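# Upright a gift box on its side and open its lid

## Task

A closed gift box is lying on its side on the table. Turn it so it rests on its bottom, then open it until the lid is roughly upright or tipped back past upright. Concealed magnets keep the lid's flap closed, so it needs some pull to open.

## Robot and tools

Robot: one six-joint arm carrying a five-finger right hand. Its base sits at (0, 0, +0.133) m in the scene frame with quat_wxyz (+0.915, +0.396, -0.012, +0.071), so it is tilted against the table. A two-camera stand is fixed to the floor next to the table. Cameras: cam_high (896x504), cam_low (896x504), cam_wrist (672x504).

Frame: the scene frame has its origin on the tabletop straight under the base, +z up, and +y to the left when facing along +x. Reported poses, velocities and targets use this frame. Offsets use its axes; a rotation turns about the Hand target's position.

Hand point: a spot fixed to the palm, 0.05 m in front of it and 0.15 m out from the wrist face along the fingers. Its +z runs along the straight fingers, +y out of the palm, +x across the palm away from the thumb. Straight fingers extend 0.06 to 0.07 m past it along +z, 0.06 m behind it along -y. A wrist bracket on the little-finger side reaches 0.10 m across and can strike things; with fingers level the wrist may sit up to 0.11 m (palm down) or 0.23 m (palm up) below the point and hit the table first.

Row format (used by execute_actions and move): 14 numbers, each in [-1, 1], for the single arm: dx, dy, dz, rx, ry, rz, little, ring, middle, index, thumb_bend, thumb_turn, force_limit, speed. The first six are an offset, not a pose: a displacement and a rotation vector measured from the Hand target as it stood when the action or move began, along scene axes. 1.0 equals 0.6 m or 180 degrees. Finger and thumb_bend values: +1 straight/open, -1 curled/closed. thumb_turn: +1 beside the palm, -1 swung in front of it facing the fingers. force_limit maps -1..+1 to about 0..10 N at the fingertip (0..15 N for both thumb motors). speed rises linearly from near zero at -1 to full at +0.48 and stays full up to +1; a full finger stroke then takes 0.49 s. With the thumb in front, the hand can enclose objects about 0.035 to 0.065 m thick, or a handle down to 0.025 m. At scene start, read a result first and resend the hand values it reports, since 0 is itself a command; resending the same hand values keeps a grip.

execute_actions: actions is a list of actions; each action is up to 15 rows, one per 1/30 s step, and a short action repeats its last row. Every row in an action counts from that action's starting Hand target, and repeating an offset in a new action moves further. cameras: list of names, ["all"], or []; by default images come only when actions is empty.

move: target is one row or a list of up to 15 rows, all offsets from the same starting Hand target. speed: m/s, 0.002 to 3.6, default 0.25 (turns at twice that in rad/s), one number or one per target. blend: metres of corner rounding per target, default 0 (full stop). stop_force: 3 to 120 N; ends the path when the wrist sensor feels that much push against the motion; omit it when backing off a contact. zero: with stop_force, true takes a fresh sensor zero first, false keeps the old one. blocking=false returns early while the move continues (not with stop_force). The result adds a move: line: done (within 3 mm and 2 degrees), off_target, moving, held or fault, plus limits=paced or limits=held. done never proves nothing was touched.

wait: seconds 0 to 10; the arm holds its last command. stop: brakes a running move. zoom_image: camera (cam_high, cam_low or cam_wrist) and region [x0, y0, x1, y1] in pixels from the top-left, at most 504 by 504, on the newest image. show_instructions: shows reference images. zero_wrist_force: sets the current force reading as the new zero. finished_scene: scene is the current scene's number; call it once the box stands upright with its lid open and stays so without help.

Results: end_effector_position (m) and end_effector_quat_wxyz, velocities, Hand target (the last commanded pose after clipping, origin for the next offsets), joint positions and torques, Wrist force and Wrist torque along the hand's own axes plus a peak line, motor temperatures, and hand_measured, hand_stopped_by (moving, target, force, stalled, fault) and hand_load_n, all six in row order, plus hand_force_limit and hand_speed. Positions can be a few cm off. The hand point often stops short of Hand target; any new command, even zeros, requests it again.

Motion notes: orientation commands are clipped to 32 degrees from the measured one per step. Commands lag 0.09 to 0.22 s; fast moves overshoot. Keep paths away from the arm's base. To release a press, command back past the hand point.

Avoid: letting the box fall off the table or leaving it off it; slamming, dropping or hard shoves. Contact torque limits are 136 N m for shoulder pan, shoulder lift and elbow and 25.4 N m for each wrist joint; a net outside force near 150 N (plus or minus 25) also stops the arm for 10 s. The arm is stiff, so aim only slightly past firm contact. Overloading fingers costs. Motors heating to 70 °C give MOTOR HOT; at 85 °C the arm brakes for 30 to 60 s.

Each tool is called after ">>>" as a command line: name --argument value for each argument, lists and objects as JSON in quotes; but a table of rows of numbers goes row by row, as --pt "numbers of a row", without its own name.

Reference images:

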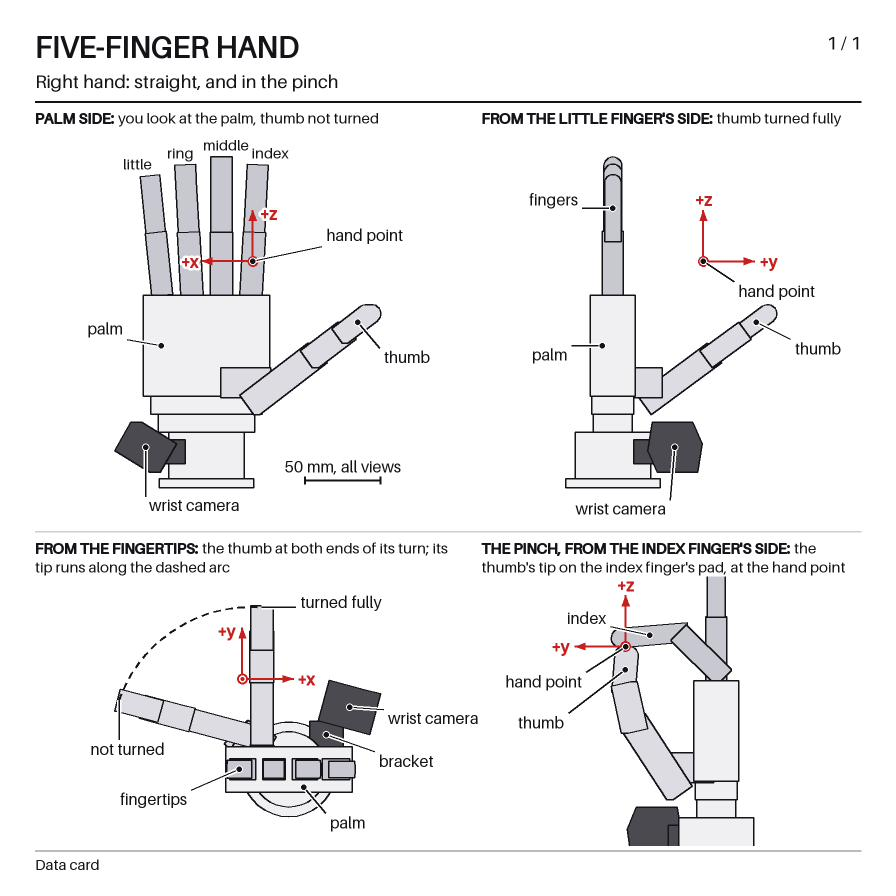

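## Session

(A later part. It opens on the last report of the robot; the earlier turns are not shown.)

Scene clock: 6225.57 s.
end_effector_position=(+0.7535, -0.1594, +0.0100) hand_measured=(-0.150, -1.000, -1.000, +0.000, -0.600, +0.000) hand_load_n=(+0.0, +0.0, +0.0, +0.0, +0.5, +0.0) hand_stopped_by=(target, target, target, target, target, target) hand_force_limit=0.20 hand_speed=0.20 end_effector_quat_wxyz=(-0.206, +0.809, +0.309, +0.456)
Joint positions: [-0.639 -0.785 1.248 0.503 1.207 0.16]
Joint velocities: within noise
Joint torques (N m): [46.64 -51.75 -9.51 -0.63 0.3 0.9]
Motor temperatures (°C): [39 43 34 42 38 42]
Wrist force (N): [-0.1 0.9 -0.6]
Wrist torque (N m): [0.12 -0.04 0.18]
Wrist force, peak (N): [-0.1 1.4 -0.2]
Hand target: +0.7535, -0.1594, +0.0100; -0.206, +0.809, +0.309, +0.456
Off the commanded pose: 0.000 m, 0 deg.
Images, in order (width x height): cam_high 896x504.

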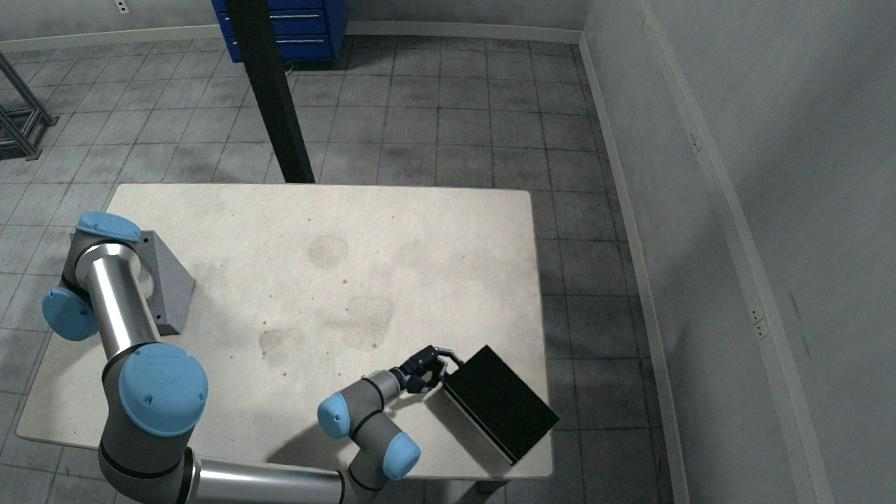

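>>> move --target '[0.0034, -0.0036, 0, 0, 0, 0, -0.15, -1, -1, 0.0, -0.6, 0.0, 0.2, 0.2]' --speed 0.02 --cameras '["cam_wrist"]'

>>> zoom_image --camera "cam_wrist" --region '[250, 0, 550, 300]'

>>> move --target '[0.0023, -0.0024, 0, 0, 0, 0, -0.15, -1, -1, 0.0, -0.6, 0.0, 0.2, 0.2]' --speed 0.02 --cameras '["cam_wrist"]'

>>> zoom_image --camera "cam_wrist" --region '[250, 0, 550, 300]'

Scene clock: 6231.70 s.
end_effector_position=(+0.7556, -0.1616, +0.0100) hand_measured=(-0.150, -1.000, -1.000, +0.000, -0.600, +0.000) hand_load_n=(+0.0, +0.5, +0.0, +0.0, +0.0, +0.0) hand_stopped_by=(target, target, target, target, target, target) hand_force_limit=0.20 hand_speed=0.20 end_effector_quat_wxyz=(-0.206, +0.809, +0.309, +0.456)
Joint positions: [-0.64 -0.781 1.237 0.511 1.206 0.159]
Joint torques (N m): [33.42 -38.55 -0.96 2.46 -3.38 -1.2]
Wrist force (N): [-0.2 0.9 -0.4]
Wrist torque (N m): [0.11 -0.05 0.17]
Wrist force, peak (N): [-0.4 1.3 -0.7]
Hand target: +0.7556, -0.1616, +0.0100; -0.206, +0.809, +0.309, +0.456
Off the commanded pose: 0.000 m, 0 deg.
move: done
Images, in order (width x height): cam_wrist 672x504.

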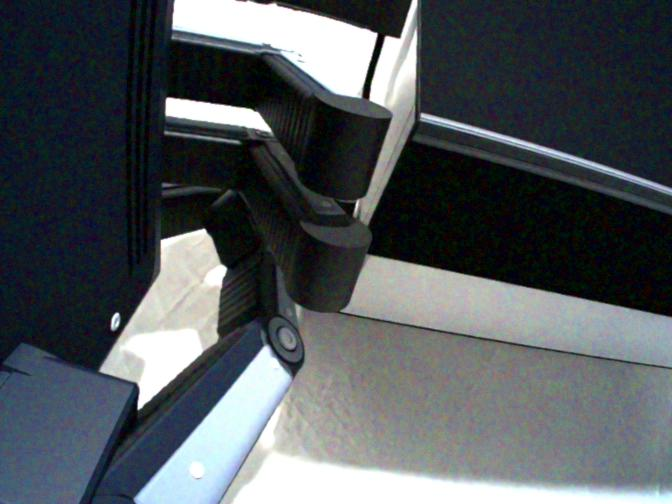

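Scaled by 1.680 from the camera's 672x504 image, which has a finer 960x720 frame.

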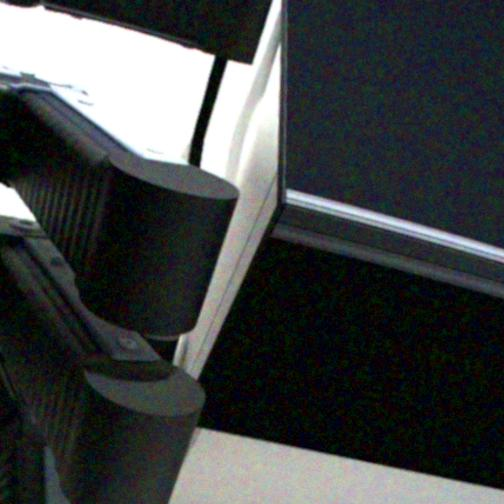

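Scene clock: 6232.40 s.
end_effector_position=(+0.7570, -0.1630, +0.0100) hand_measured=(-0.150, -1.000, -1.000, +0.000, -0.600, +0.000) hand_load_n=(+0.0, +0.0, +0.0, +0.0, +0.0, +0.0) hand_stopped_by=(target, target, target, target, target, target) hand_force_limit=0.20 hand_speed=0.20 end_effector_quat_wxyz=(-0.206, +0.809, +0.309, +0.456)
Joint positions: [-0.64 -0.779 1.229 0.516 1.206 0.159]
Joint torques (N m): [33.17 -37.77 -4.27 2.6 -3.31 -1.31]
Wrist force (N): [-0.3 0.2 -0.5]
Wrist torque (N m): [0.09 -0.03 0.16]
Wrist force, peak (N): [-0.4 1.0 -0.5]
Hand target: +0.7569, -0.1630, +0.0100; -0.206, +0.809, +0.309, +0.456
Off the commanded pose: 0.000 m, 0 deg.
move: done
Images, in order (width x height): cam_wrist 672x504.

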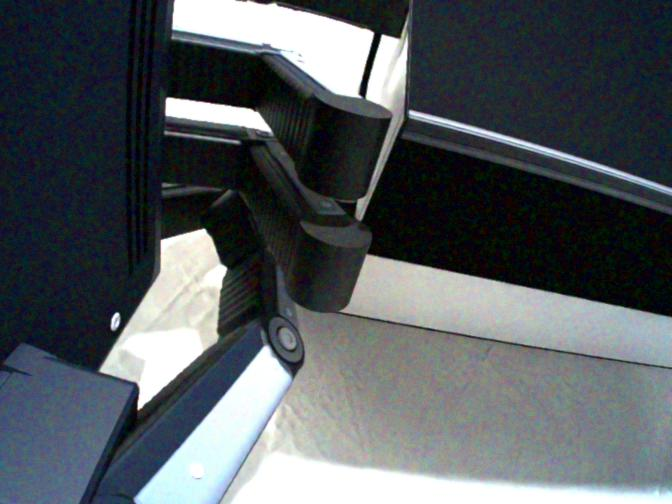

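Scaled by 1.680 from the camera's 672x504 image, which has a finer 960x720 frame.

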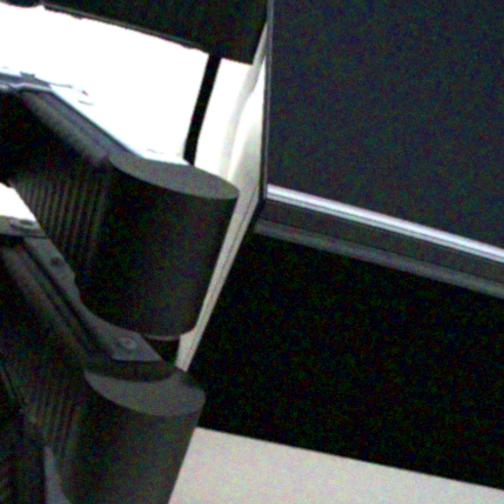

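>>> move --target '[0, 0, 0, 0.0161, 0.0153, 0, -0.15, -1, -1, 0.0, -0.6, 0.0, 0.2, 0.2]' --speed 0.02 --cameras '["cam_wrist", "cam_low"]'

>>> zoom_image --camera "cam_wrist" --region '[250, 0, 550, 300]'

>>> zoom_image --camera "cam_low" --region '[530, 180, 640, 270]'

Scene clock: 6244.93 s.
end_effector_position=(+0.7569, -0.1630, +0.0100) hand_measured=(-0.150, -1.000, -1.000, +0.000, -0.600, +0.000) hand_load_n=(+0.0, +0.0, +0.0, +0.0, +0.0, +0.0) hand_stopped_by=(target, target, target, target, target, target) hand_force_limit=0.20 hand_speed=0.20 end_effector_quat_wxyz=(-0.234, +0.814, +0.293, +0.444)
Joint positions: [-0.639 -0.762 1.182 0.582 1.2 0.208]
Joint torques (N m): [46.88 -42.26 -0.91 -0.03 -2.94 -0.48]
Wrist force (N): [0.0 0.4 -1.4]
Wrist torque (N m): [0.19 0.03 0.07]
Wrist force, peak (N): [0.0 0.4 -1.4]
Hand target: +0.7569, -0.1630, +0.0100; -0.234, +0.814, +0.293, +0.444
Off the commanded pose: 0.000 m, 0 deg.
move: done
Images, in order (width x height): cam_low 896x504, cam_wrist 672x504.

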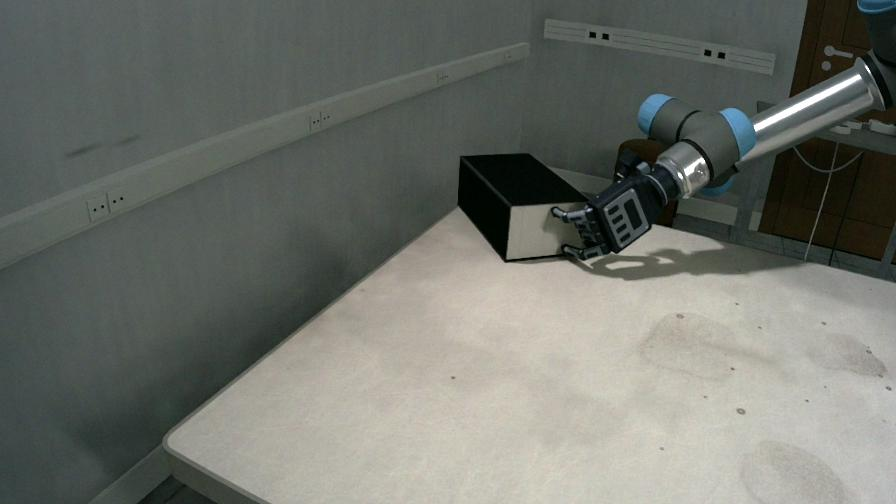

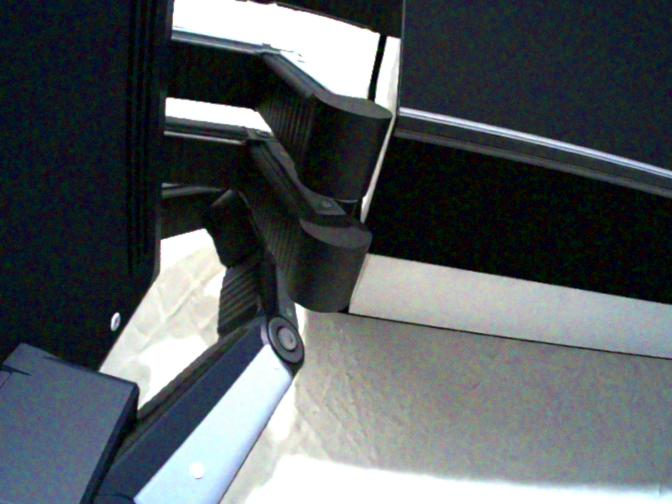

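Scaled by 1.680 from the camera's 672x504 image, which has a finer 960x720 frame.

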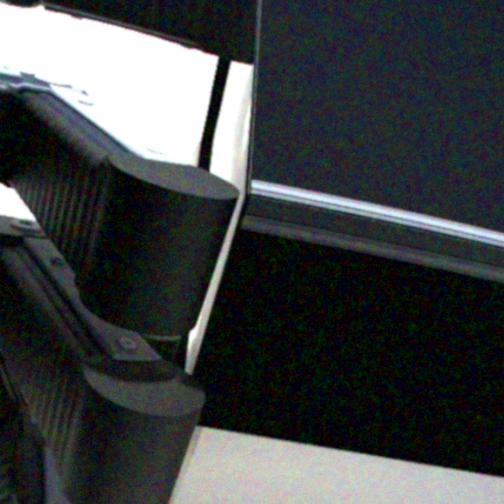

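Scaled by 4.582 from the camera's 896x504 image, which has a finer 1280x720 frame.

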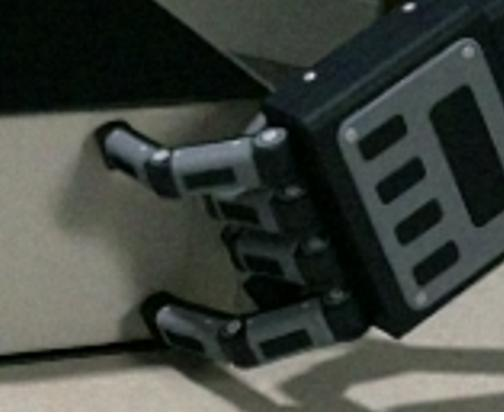

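>>> move --target '[0, 0, -0.015, 0, 0, 0, -0.15, -1, -1, 0.0, -0.6, 0.0, 0.2, 0.2]' --speed 0.006 --stop_force 3 --cameras '["cam_wrist", "cam_low"]'

>>> zoom_image --camera "cam_wrist" --region '[250, 0, 550, 300]'

>>> zoom_image --camera "cam_low" --region '[530, 180, 640, 270]'

Scene clock: 6253.47 s.
end_effector_position=(+0.7570, -0.1630, +0.0037) hand_measured=(-0.150, -1.000, -1.000, +0.000, -0.600, +0.000) hand_load_n=(+0.0, +0.0, +0.0, -1.0, +0.0, +0.0) hand_stopped_by=(target, target, target, target, target, target) hand_force_limit=0.20 hand_speed=0.20 end_effector_quat_wxyz=(-0.234, +0.814, +0.293, +0.444)
Joint positions: [-0.645 -0.754 1.18 0.579 1.197 0.201]
Joint torques (N m): [45.12 -50.71 0.54 3.13 0.84 1.31]
Wrist force (N): [2.6 -0.1 -2.0]
Wrist torque (N m): [0.23 -0.02 0.23]
Wrist force, peak (N): [4.0 -0.7 -2.8]
Hand target: +0.7570, -0.1630, +0.0037; -0.234, +0.814, +0.293, +0.444 (not the last commanded pose)
Off the commanded pose: 0.003 m, 0 deg.
move: contact
Images, in order (width x height): cam_low 896x504, cam_wrist 672x504.

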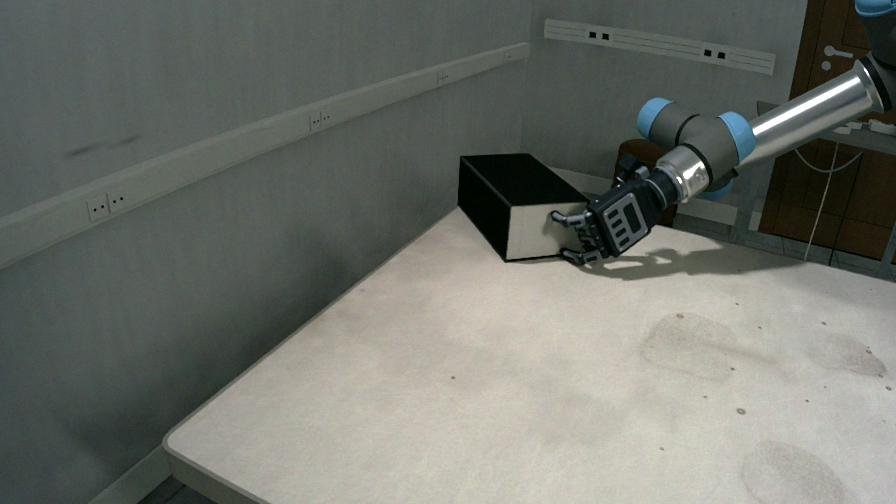

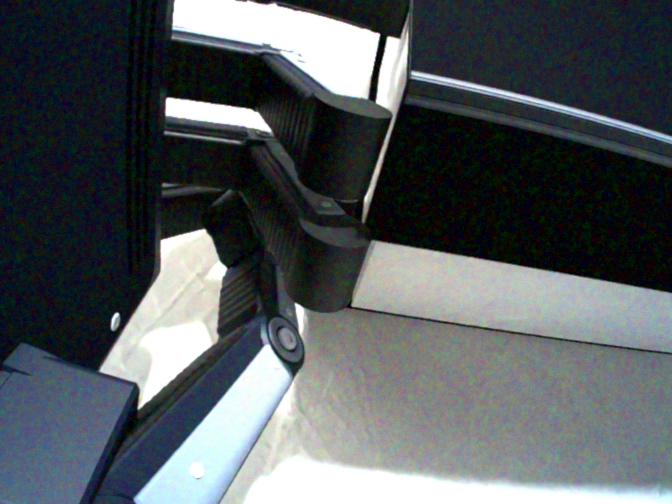

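Scaled by 1.680 from the camera's 672x504 image, which has a finer 960x720 frame.

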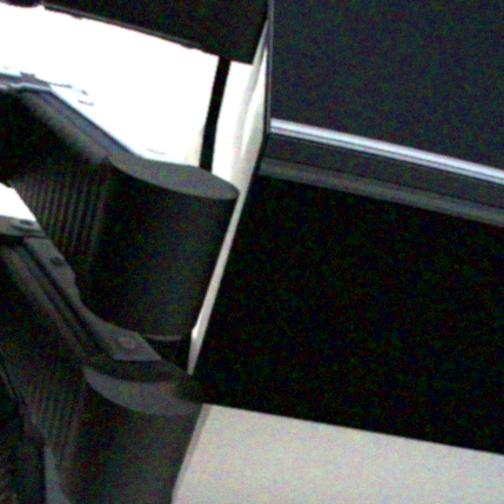

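Scaled by 4.582 from the camera's 896x504 image, which has a finer 1280x720 frame.

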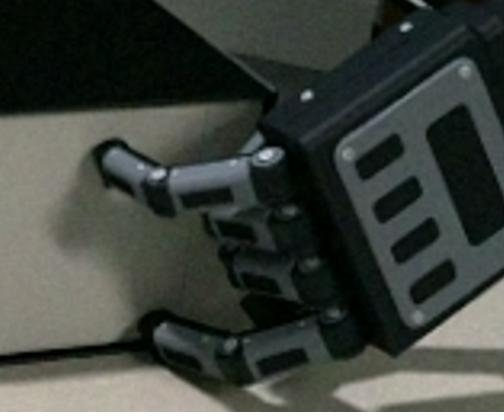

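>>> move --pt "0 0 0.0102 0 0 0 -0.15 -1 -1 0.0 -0.6 0.0 0.2 0.2" --pt "0.0023 -0.0024 0.0102 0 0 0 -0.15 -1 -1 0.0 -0.6 0.0 0.2 0.2" --speed 0.02 --cameras '["cam_wrist"]'

>>> zoom_image --camera "cam_wrist" --region '[250, 0, 550, 300]'

>>> move --target '[0.0023, -0.0024, 0, 0, 0, 0, -0.15, -1, -1, 0.0, -0.6, 0.0, 0.2, 0.2]' --speed 0.02 --cameras '["cam_wrist", "cam_low"]'

>>> zoom_image --camera "cam_wrist" --region '[250, 0, 550, 300]'

>>> zoom_image --camera "cam_low" --region '[530, 180, 640, 270]'

Scene clock: 6262.30 s.
end_effector_position=(+0.7583, -0.1644, +0.0099) hand_measured=(-0.150, -1.000, -1.000, +0.000, -0.600, +0.000) hand_load_n=(+0.0, +0.0, +0.0, +0.0, +0.0, +0.0) hand_stopped_by=(target, target, target, target, target, target) hand_force_limit=0.20 hand_speed=0.20 end_effector_quat_wxyz=(-0.234, +0.814, +0.293, +0.444)
Joint positions: [-0.639 -0.759 1.174 0.588 1.2 0.207]
Joint torques (N m): [33.48 -44.97 0.78 -0.43 -3.38 -1.36]
Wrist force (N): [-0.3 1.0 -0.4]
Wrist torque (N m): [0.13 -0.01 0.13]
Wrist force, peak (N): [2.5 -0.7 -2.1]
Hand target: +0.7583, -0.1645, +0.0099; -0.234, +0.814, +0.293, +0.444
Off the commanded pose: 0.000 m, 0 deg.
move: done
Images, in order (width x height): cam_wrist 672x504.

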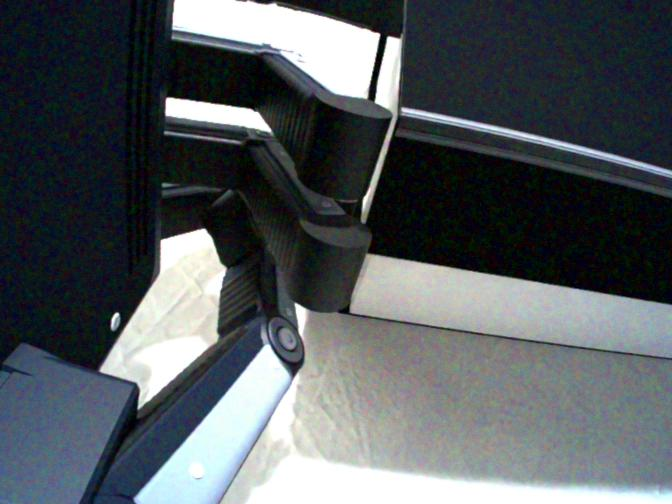

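Scaled by 1.680 from the camera's 672x504 image, which has a finer 960x720 frame.

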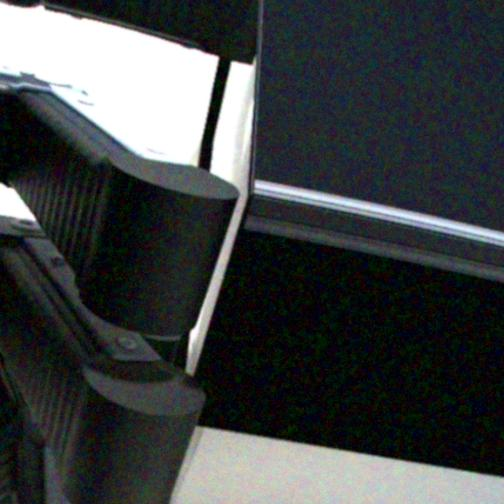

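Scene clock: 6263.00 s.
end_effector_position=(+0.7597, -0.1659, +0.0099) hand_measured=(-0.150, -1.000, -1.000, +0.000, -0.600, +0.000) hand_load_n=(+0.0, +0.0, +0.0, +0.0, +0.0, +0.0) hand_stopped_by=(target, target, target, target, target, target) hand_force_limit=0.20 hand_speed=0.20 end_effector_quat_wxyz=(-0.234, +0.814, +0.293, +0.444)
Joint positions: [-0.64 -0.756 1.166 0.593 1.2 0.207]
Joint torques (N m): [34.1 -39.54 -3.72 2.94 -3.28 -1.22]
Wrist force (N): [-0.2 0.2 -0.5]
Wrist torque (N m): [0.09 -0.03 0.13]
Wrist force, peak (N): [-0.2 1.0 -0.5]
Hand target: +0.7597, -0.1659, +0.0099; -0.234, +0.814, +0.293, +0.444
Off the commanded pose: 0.000 m, 0 deg.
move: done
Images, in order (width x height): cam_low 896x504, cam_wrist 672x504.

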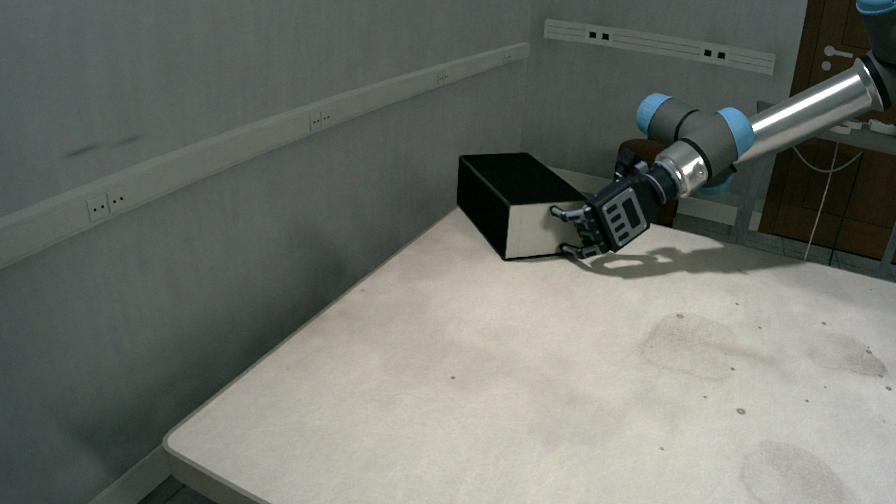

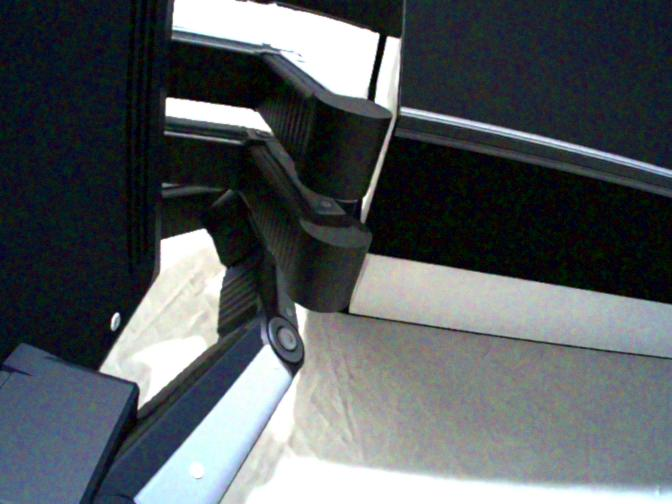

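Scaled by 1.680 from the camera's 672x504 image, which has a finer 960x720 frame.

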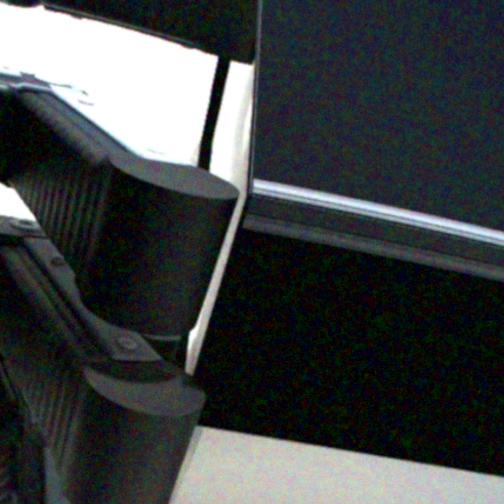

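Scaled by 4.582 from the camera's 896x504 image, which has a finer 1280x720 frame.

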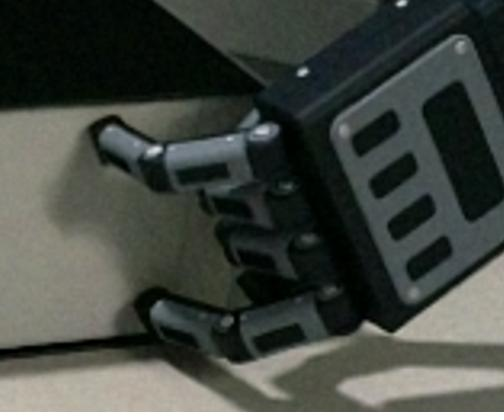

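>>> move --pt "0 0 0.004 0 0 0 -0.15 -1 -1 0.0 -0.6 0.0 0.2 0.2" --pt "-0.0115 0.0121 0.004 0 0 0 -0.15 -1 -1 0.0 -0.6 0.0 0.2 0.2" --speed 0.03

>>> move --target '[0, 0, -0.03, 0, 0, 0, -0.15, -1, -1, 0.0, -0.6, 0.0, 0.2, 0.2]' --speed 0.006 --stop_force 3 --cameras '["cam_wrist", "cam_low"]'

>>> zoom_image --camera "cam_low" --region '[530, 180, 640, 270]'

Scene clock: 6274.47 s.
end_effector_position=(+0.7529, -0.1587, +0.0124) hand_measured=(-0.150, -1.000, -1.000, +0.000, -0.600, +0.000) hand_load_n=(+0.0, +0.0, +0.0, +0.0, +0.0, +0.5) hand_stopped_by=(target, target, target, target, target, target) hand_force_limit=0.20 hand_speed=0.20 end_effector_quat_wxyz=(-0.234, +0.814, +0.293, +0.444) end_effector_velocity=(+0.000, -0.001, +0.001) end_effector_angular_velocity=(+0.001, +0.000, +0.000)
Joint positions: [-0.635 -0.773 1.207 0.567 1.202 0.211]
Joint velocities: [-0.001 0 -0.004 0.005 -0.001 0]
Joint torques (N m): [41.75 -36.1 -12.53 4.02 -0.32 0.85]
Wrist force (N): [0.0 1.1 -0.5]
Wrist torque (N m): [0.14 -0.05 0.12]
Wrist force, peak (N): [-0.1 1.3 -0.3]
Hand target: +0.7528, -0.1586, +0.0123; -0.234, +0.814, +0.293, +0.444
Off the commanded pose: 0.000 m, 0 deg.
move: done

Scene clock: 6277.00 s.
end_effector_position=(+0.7528, -0.1586, +0.0037) hand_measured=(-0.150, -1.000, -1.000, +0.000, -0.600, +0.000) hand_load_n=(+0.0, +0.0, +0.0, -1.0, +0.0, +0.0) hand_stopped_by=(target, target, target, target, target, target) hand_force_limit=0.20 hand_speed=0.20 end_effector_quat_wxyz=(-0.234, +0.814, +0.293, +0.444)
Joint positions: [-0.644 -0.761 1.203 0.563 1.197 0.202]
Joint torques (N m): [45.26 -50.75 0.6 3.16 0.81 1.42]
Wrist force (N): [2.5 -0.3 -2.2]
Wrist torque (N m): [0.16 0.05 0.21]
Wrist force, peak (N): [4.1 -0.4 -2.9]
Hand target: +0.7528, -0.1586, +0.0037; -0.234, +0.814, +0.293, +0.444 (not the last commanded pose)
Off the commanded pose: 0.009 m, 0 deg.
move: contact
Images, in order (width x height): cam_low 896x504, cam_wrist 672x504.

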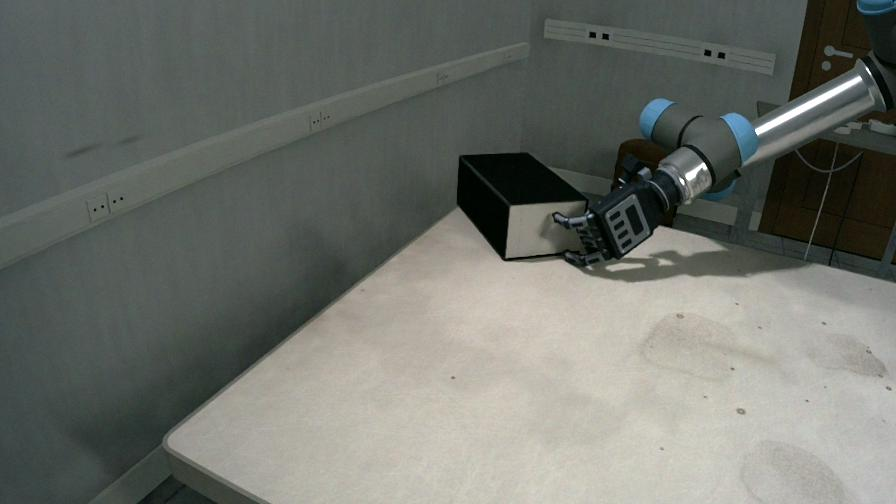

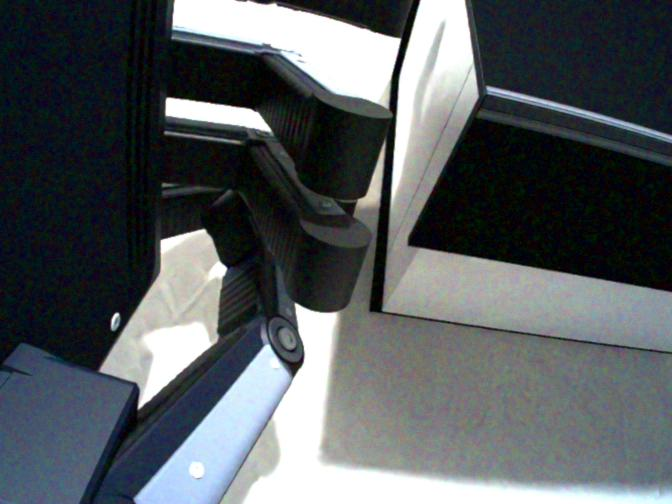

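Scaled by 4.582 from the camera's 896x504 image, which has a finer 1280x720 frame.

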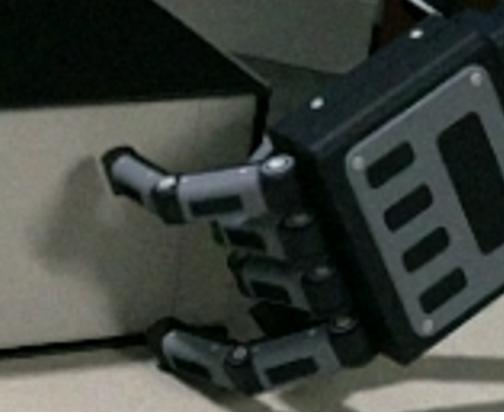

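>>> zoom_image --camera "cam_wrist" --region '[300, 150, 420, 260]'

Scaled by 4.200 from the camera's 672x504 image, which has a finer 960x720 frame.

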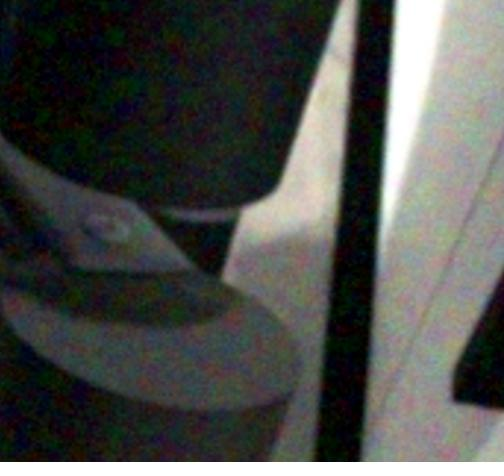

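>>> move --pt "0 0 0.0102 0 0 0 -0.15 -1 -1 0.0 -0.6 0.0 0.2 0.2" --pt "0 0 0.0102 -0.0181 -0.0172 0 -0.15 -1 -1 0.0 -0.6 0.0 0.2 0.2" --pt "0.0138 -0.0145 0.0102 -0.0181 -0.0172 0 -0.15 -1 -1 0.0 -0.6 0.0 0.2 0.2" --speed 0.03 --cameras '["cam_wrist"]'

>>> zoom_image --camera "cam_wrist" --region '[300, 0, 420, 260]'

>>> zoom_image --camera "cam_wrist" --region '[300, 150, 420, 260]'

Scene clock: 6298.40 s.
end_effector_position=(+0.7610, -0.1672, +0.0097) hand_measured=(-0.150, -1.000, -1.000, +0.000, -0.600, +0.000) hand_load_n=(+0.0, +0.0, +0.0, +0.0, +0.0, +0.0) hand_stopped_by=(target, target, target, target, target, target) hand_force_limit=0.20 hand_speed=0.20 end_effector_quat_wxyz=(-0.203, +0.808, +0.311, +0.457) end_effector_velocity=(-0.001, +0.001, +0.000) end_effector_angular_velocity=(+0.001, -0.001, +0.000)
Joint positions: [-0.642 -0.773 1.212 0.524 1.206 0.152]
Joint velocities: [0 -0.002 0.006 -0.005 -0.001 0]
Joint torques (N m): [38.15 -51.03 1.11 -0.91 -2.92 -0.76]
Wrist force (N): [-0.3 0.9 -0.3]
Wrist torque (N m): [0.12 -0.03 0.17]
Wrist force, peak (N): [2.7 -0.4 -2.5]
Hand target: +0.7611, -0.1673, +0.0098; -0.202, +0.808, +0.311, +0.457
Off the commanded pose: 0.000 m, 0 deg.
move: done
Images, in order (width x height): cam_wrist 672x504.

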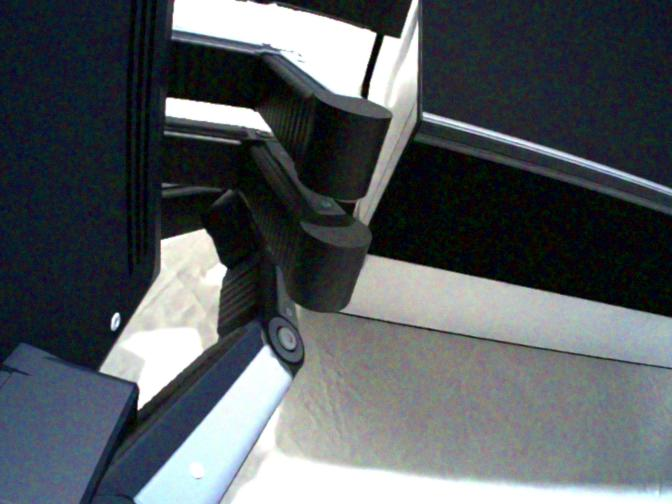

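Scaled by 1.938 from the camera's 672x504 image, which has a finer 960x720 frame.

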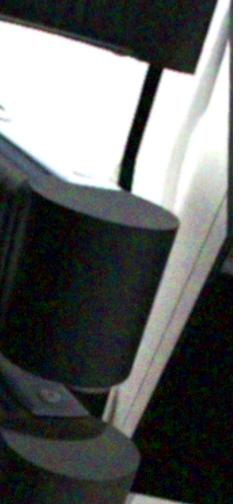

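Scaled by 4.200 from the camera's 672x504 image, which has a finer 960x720 frame.

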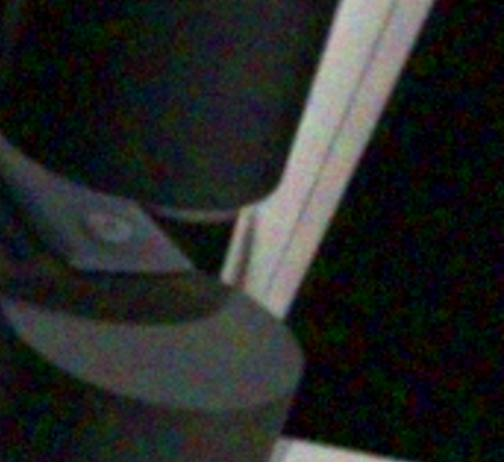

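>>> move --target '[0, 0, -0.015, 0, 0, 0, -0.15, -1, -1, 0.0, -0.6, 0.0, 0.2, 0.2]' --speed 0.006 --stop_force 3 --cameras '["cam_wrist"]'

>>> zoom_image --camera "cam_wrist" --region '[300, 150, 420, 260]'

Scene clock: 6315.17 s.
end_effector_position=(+0.7611, -0.1673, +0.0049) hand_measured=(-0.150, -1.000, -1.000, +0.000, -0.600, +0.000) hand_load_n=(+0.0, +0.0, +0.0, -1.5, +0.0, +0.0) hand_stopped_by=(target, target, target, target, target, target) hand_force_limit=0.20 hand_speed=0.20 end_effector_quat_wxyz=(-0.202, +0.808, +0.311, +0.457)
Joint positions: [-0.647 -0.767 1.21 0.521 1.203 0.147]
Joint torques (N m): [45.25 -49.87 1.22 3.62 0.81 1.4]
Wrist force (N): [2.5 0.9 -1.4]
Wrist torque (N m): [0.10 0.00 0.17]
Wrist force, peak (N): [3.5 0.9 -2.2]
Hand target: +0.7611, -0.1673, +0.0049; -0.202, +0.808, +0.311, +0.457 (not the last commanded pose)
Off the commanded pose: 0.004 m, 0 deg.
move: contact
Images, in order (width x height): cam_wrist 672x504.

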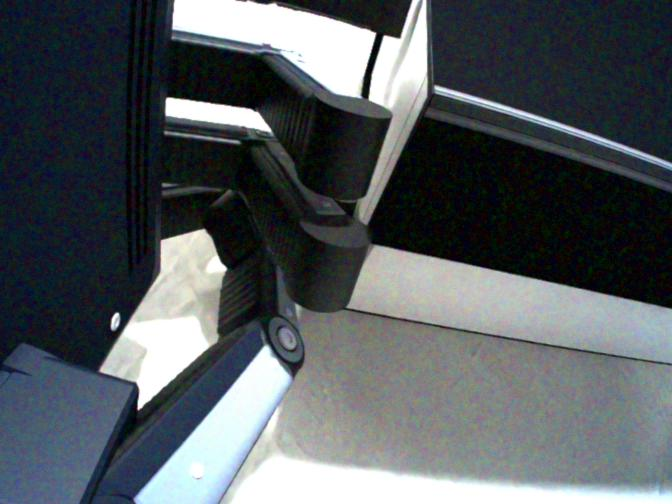

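Scaled by 4.200 from the camera's 672x504 image, which has a finer 960x720 frame.

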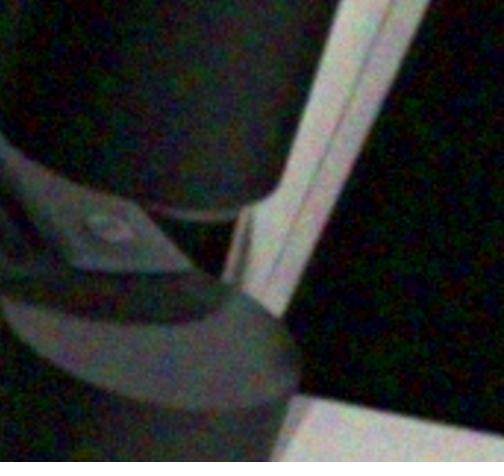

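>>> move --target '[0, 0, 0, 0, 0, 0, -0.5, -1, -1, 0.0, -0.6, 0.0, -0.4, -0.7]' --speed 0.01 --cameras '["cam_wrist", "cam_low"]'

>>> zoom_image --camera "cam_wrist" --region '[300, 0, 480, 200]'

>>> zoom_image --camera "cam_low" --region '[530, 180, 640, 270]'

Scene clock: 6327.63 s.
end_effector_position=(+0.7611, -0.1673, +0.0049) hand_measured=(-0.500, -1.000, -1.000, +0.000, -0.600, +0.000) hand_load_n=(+0.0, +0.0, +0.0, -2.0, +0.0, +0.5) hand_stopped_by=(target, target, target, target, target, target) hand_force_limit=-0.40 hand_speed=-0.70 end_effector_quat_wxyz=(-0.202, +0.808, +0.311, +0.457)
Joint positions: [-0.647 -0.767 1.21 0.521 1.203 0.147]
Joint torques (N m): [44.56 -49.32 -0.82 3.66 0.58 1.44]
Wrist force (N): [2.2 1.2 -2.3]
Wrist torque (N m): [0.12 0.00 0.18]
Wrist force, peak (N): [2.8 0.7 -2.0]
Hand target: +0.7611, -0.1673, +0.0049; -0.202, +0.808, +0.311, +0.457
Off the commanded pose: 0.000 m, 0 deg.
move: done
Images, in order (width x height): cam_low 896x504, cam_wrist 672x504.

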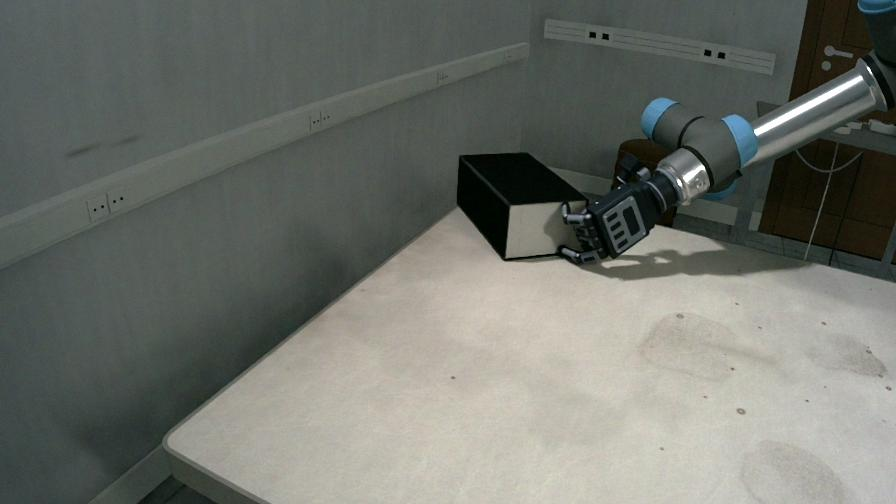

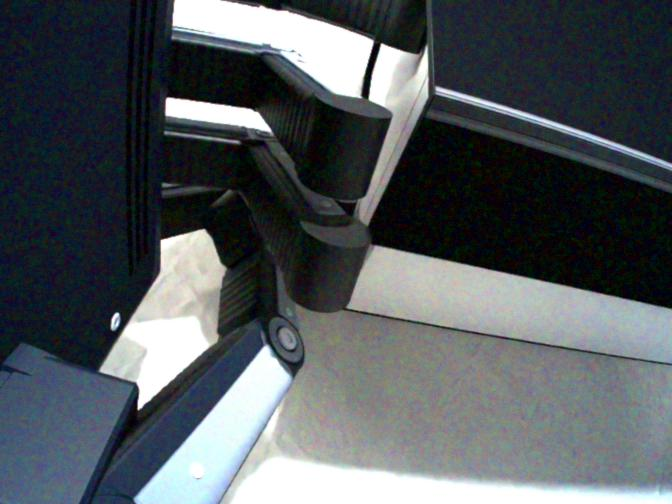

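Scaled by 2.520 from the camera's 672x504 image, which has a finer 960x720 frame.

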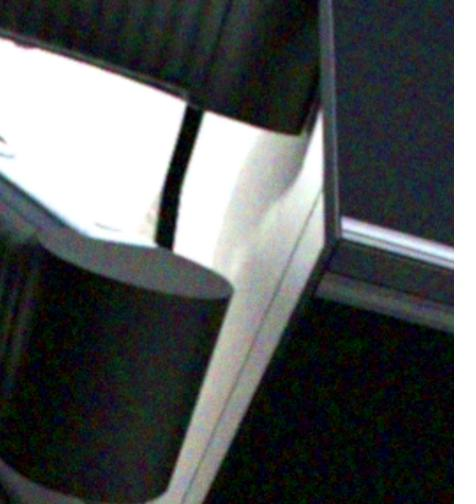

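Scaled by 4.582 from the camera's 896x504 image, which has a finer 1280x720 frame.

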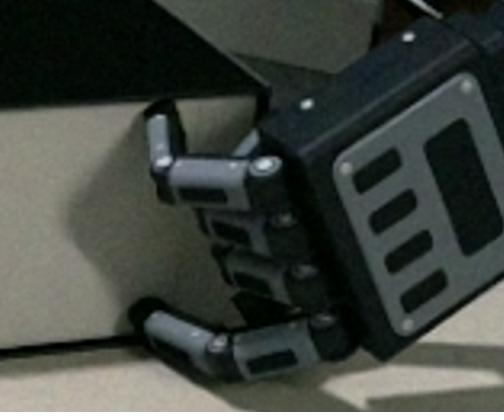

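>>> move --target '[0, 0, 0, 0, 0, 0, -0.6, -1, -1, 0.0, -0.6, 0.0, -0.2, -0.75]' --speed 0.01 --cameras '["cam_wrist", "cam_low"]'

>>> zoom_image --camera "cam_wrist" --region '[300, 0, 480, 200]'

>>> zoom_image --camera "cam_low" --region '[530, 180, 640, 270]'

Scene clock: 6333.10 s.
end_effector_position=(+0.7611, -0.1673, +0.0049) hand_measured=(-0.598, -1.000, -1.000, +0.000, -0.600, +0.000) hand_load_n=(+3.5, +0.5, +0.0, -3.5, +0.0, +0.0) hand_stopped_by=(force, target, target, target, target, target) hand_force_limit=-0.20 hand_speed=-0.75 end_effector_quat_wxyz=(-0.202, +0.808, +0.311, +0.457)
Joint positions: [-0.647 -0.767 1.21 0.521 1.203 0.147]
Joint torques (N m): [36.05 -47.07 -10.33 3.62 -0.93 1.43]
Wrist force (N): [1.2 0.7 -1.3]
Wrist torque (N m): [0.16 -0.19 0.22]
Wrist force, peak (N): [2.3 1.5 -2.2]
Hand target: +0.7611, -0.1673, +0.0049; -0.202, +0.808, +0.311, +0.457
Off the commanded pose: 0.000 m, 0 deg.
move: done
Images, in order (width x height): cam_low 896x504, cam_wrist 672x504.

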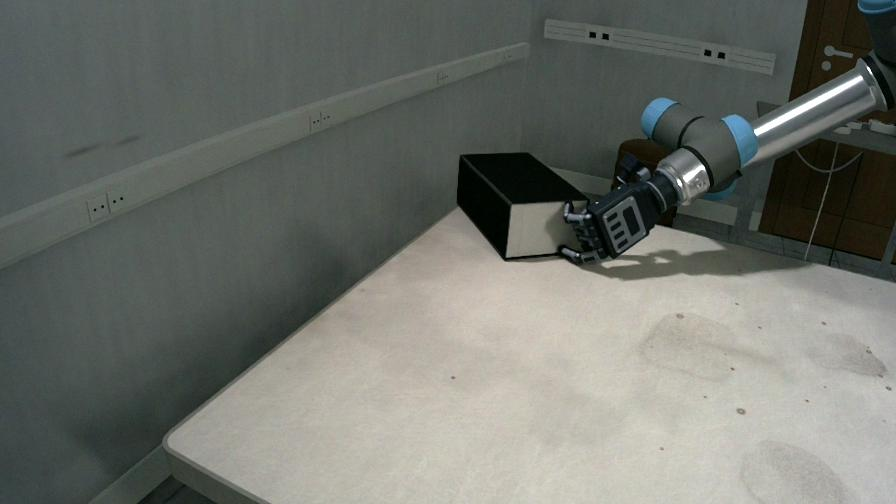

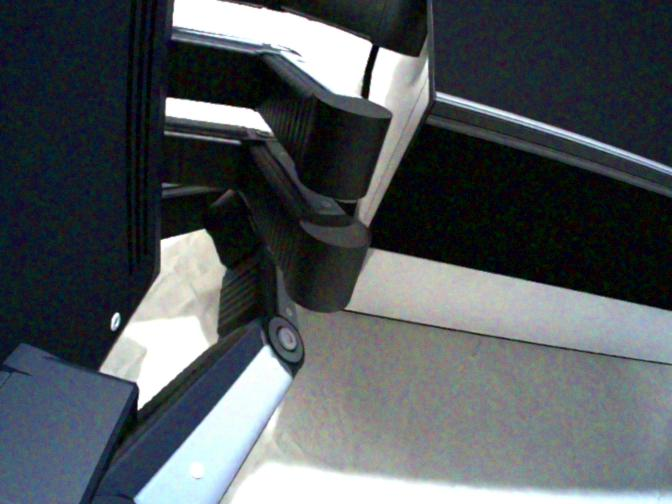

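Scaled by 2.520 from the camera's 672x504 image, which has a finer 960x720 frame.

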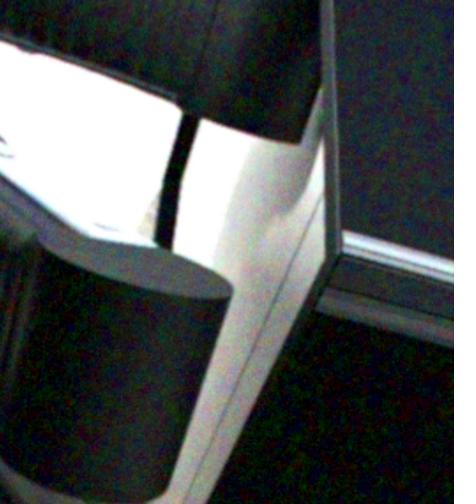

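Scaled by 4.582 from the camera's 896x504 image, which has a finer 1280x720 frame.

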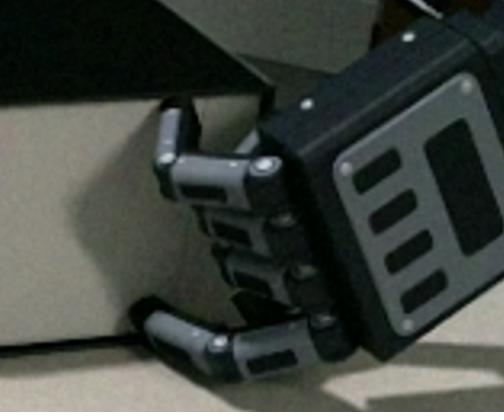

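>>> move --target '[0, 0, 0, 0, 0, 0, -0.66, -1, -1, 0.0, -0.6, 0.0, 0.2, -0.75]' --speed 0.01 --cameras '["cam_wrist", "cam_low"]'

>>> zoom_image --camera "cam_wrist" --region '[300, 0, 480, 200]'

>>> zoom_image --camera "cam_low" --region '[530, 180, 640, 270]'

Scene clock: 6338.83 s.
end_effector_position=(+0.7611, -0.1673, +0.0049) hand_measured=(-0.658, -1.000, -1.000, +0.000, -0.600, +0.000) hand_load_n=(+4.5, +0.0, +0.0, -5.0, +0.0, +0.0) hand_stopped_by=(target, target, target, target, target, target) hand_force_limit=0.20 hand_speed=-0.75 end_effector_quat_wxyz=(-0.202, +0.808, +0.311, +0.457)
Joint positions: [-0.647 -0.767 1.21 0.521 1.202 0.147]
Joint torques (N m): [32.92 -43.99 -9.91 3.38 -1.53 1.09]
Wrist force (N): [2.8 -0.6 -1.4]
Wrist torque (N m): [0.10 -0.18 0.13]
Wrist force, peak (N): [3.1 -0.8 -1.4]
Hand target: +0.7611, -0.1673, +0.0049; -0.202, +0.808, +0.311, +0.457
Off the commanded pose: 0.000 m, 0 deg.
move: done
Images, in order (width x height): cam_low 896x504, cam_wrist 672x504.

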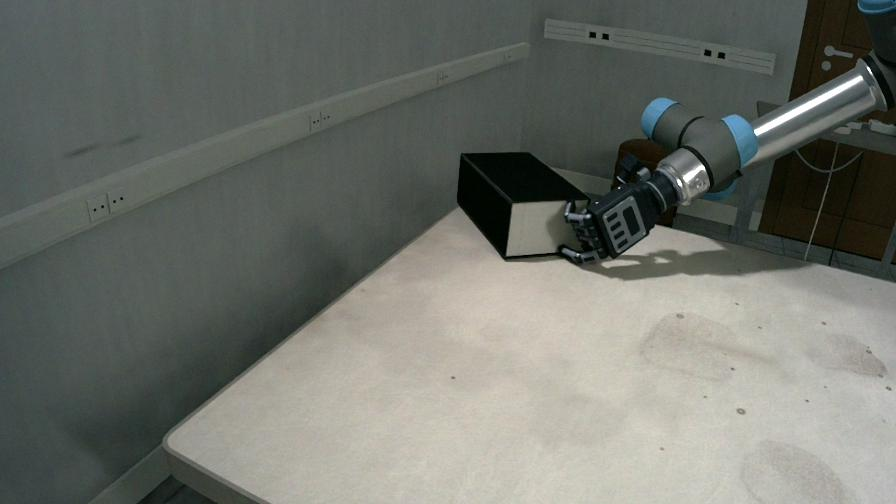

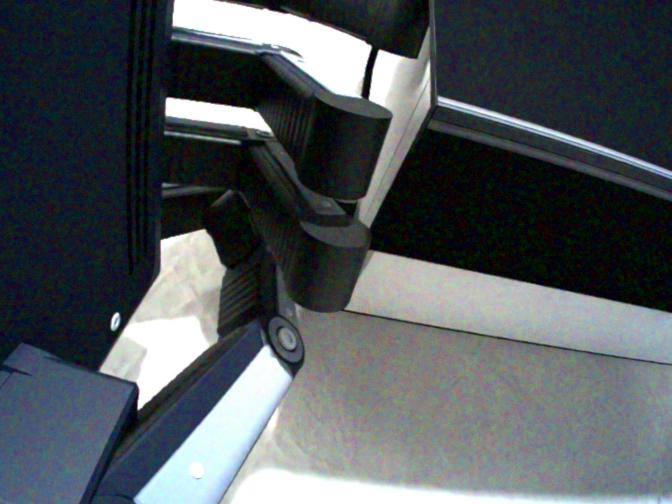

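Scaled by 2.520 from the camera's 672x504 image, which has a finer 960x720 frame.

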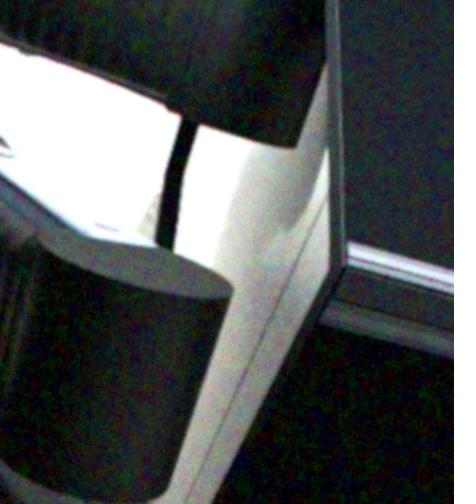

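Scaled by 4.582 from the camera's 896x504 image, which has a finer 1280x720 frame.

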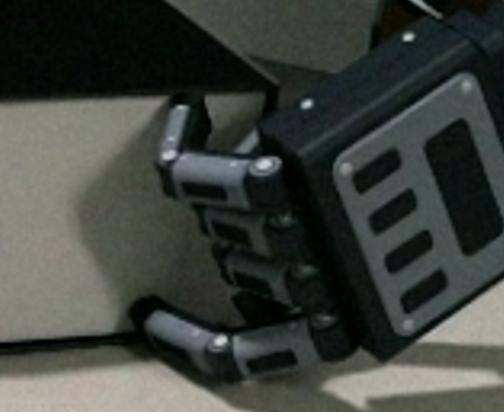

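>>> zoom_image --camera "cam_low" --region '[440, 140, 620, 275]'

Scaled by 2.800 from the camera's 896x504 image, which has a finer 1280x720 frame.

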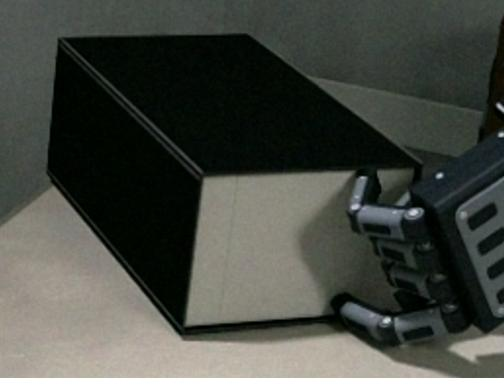

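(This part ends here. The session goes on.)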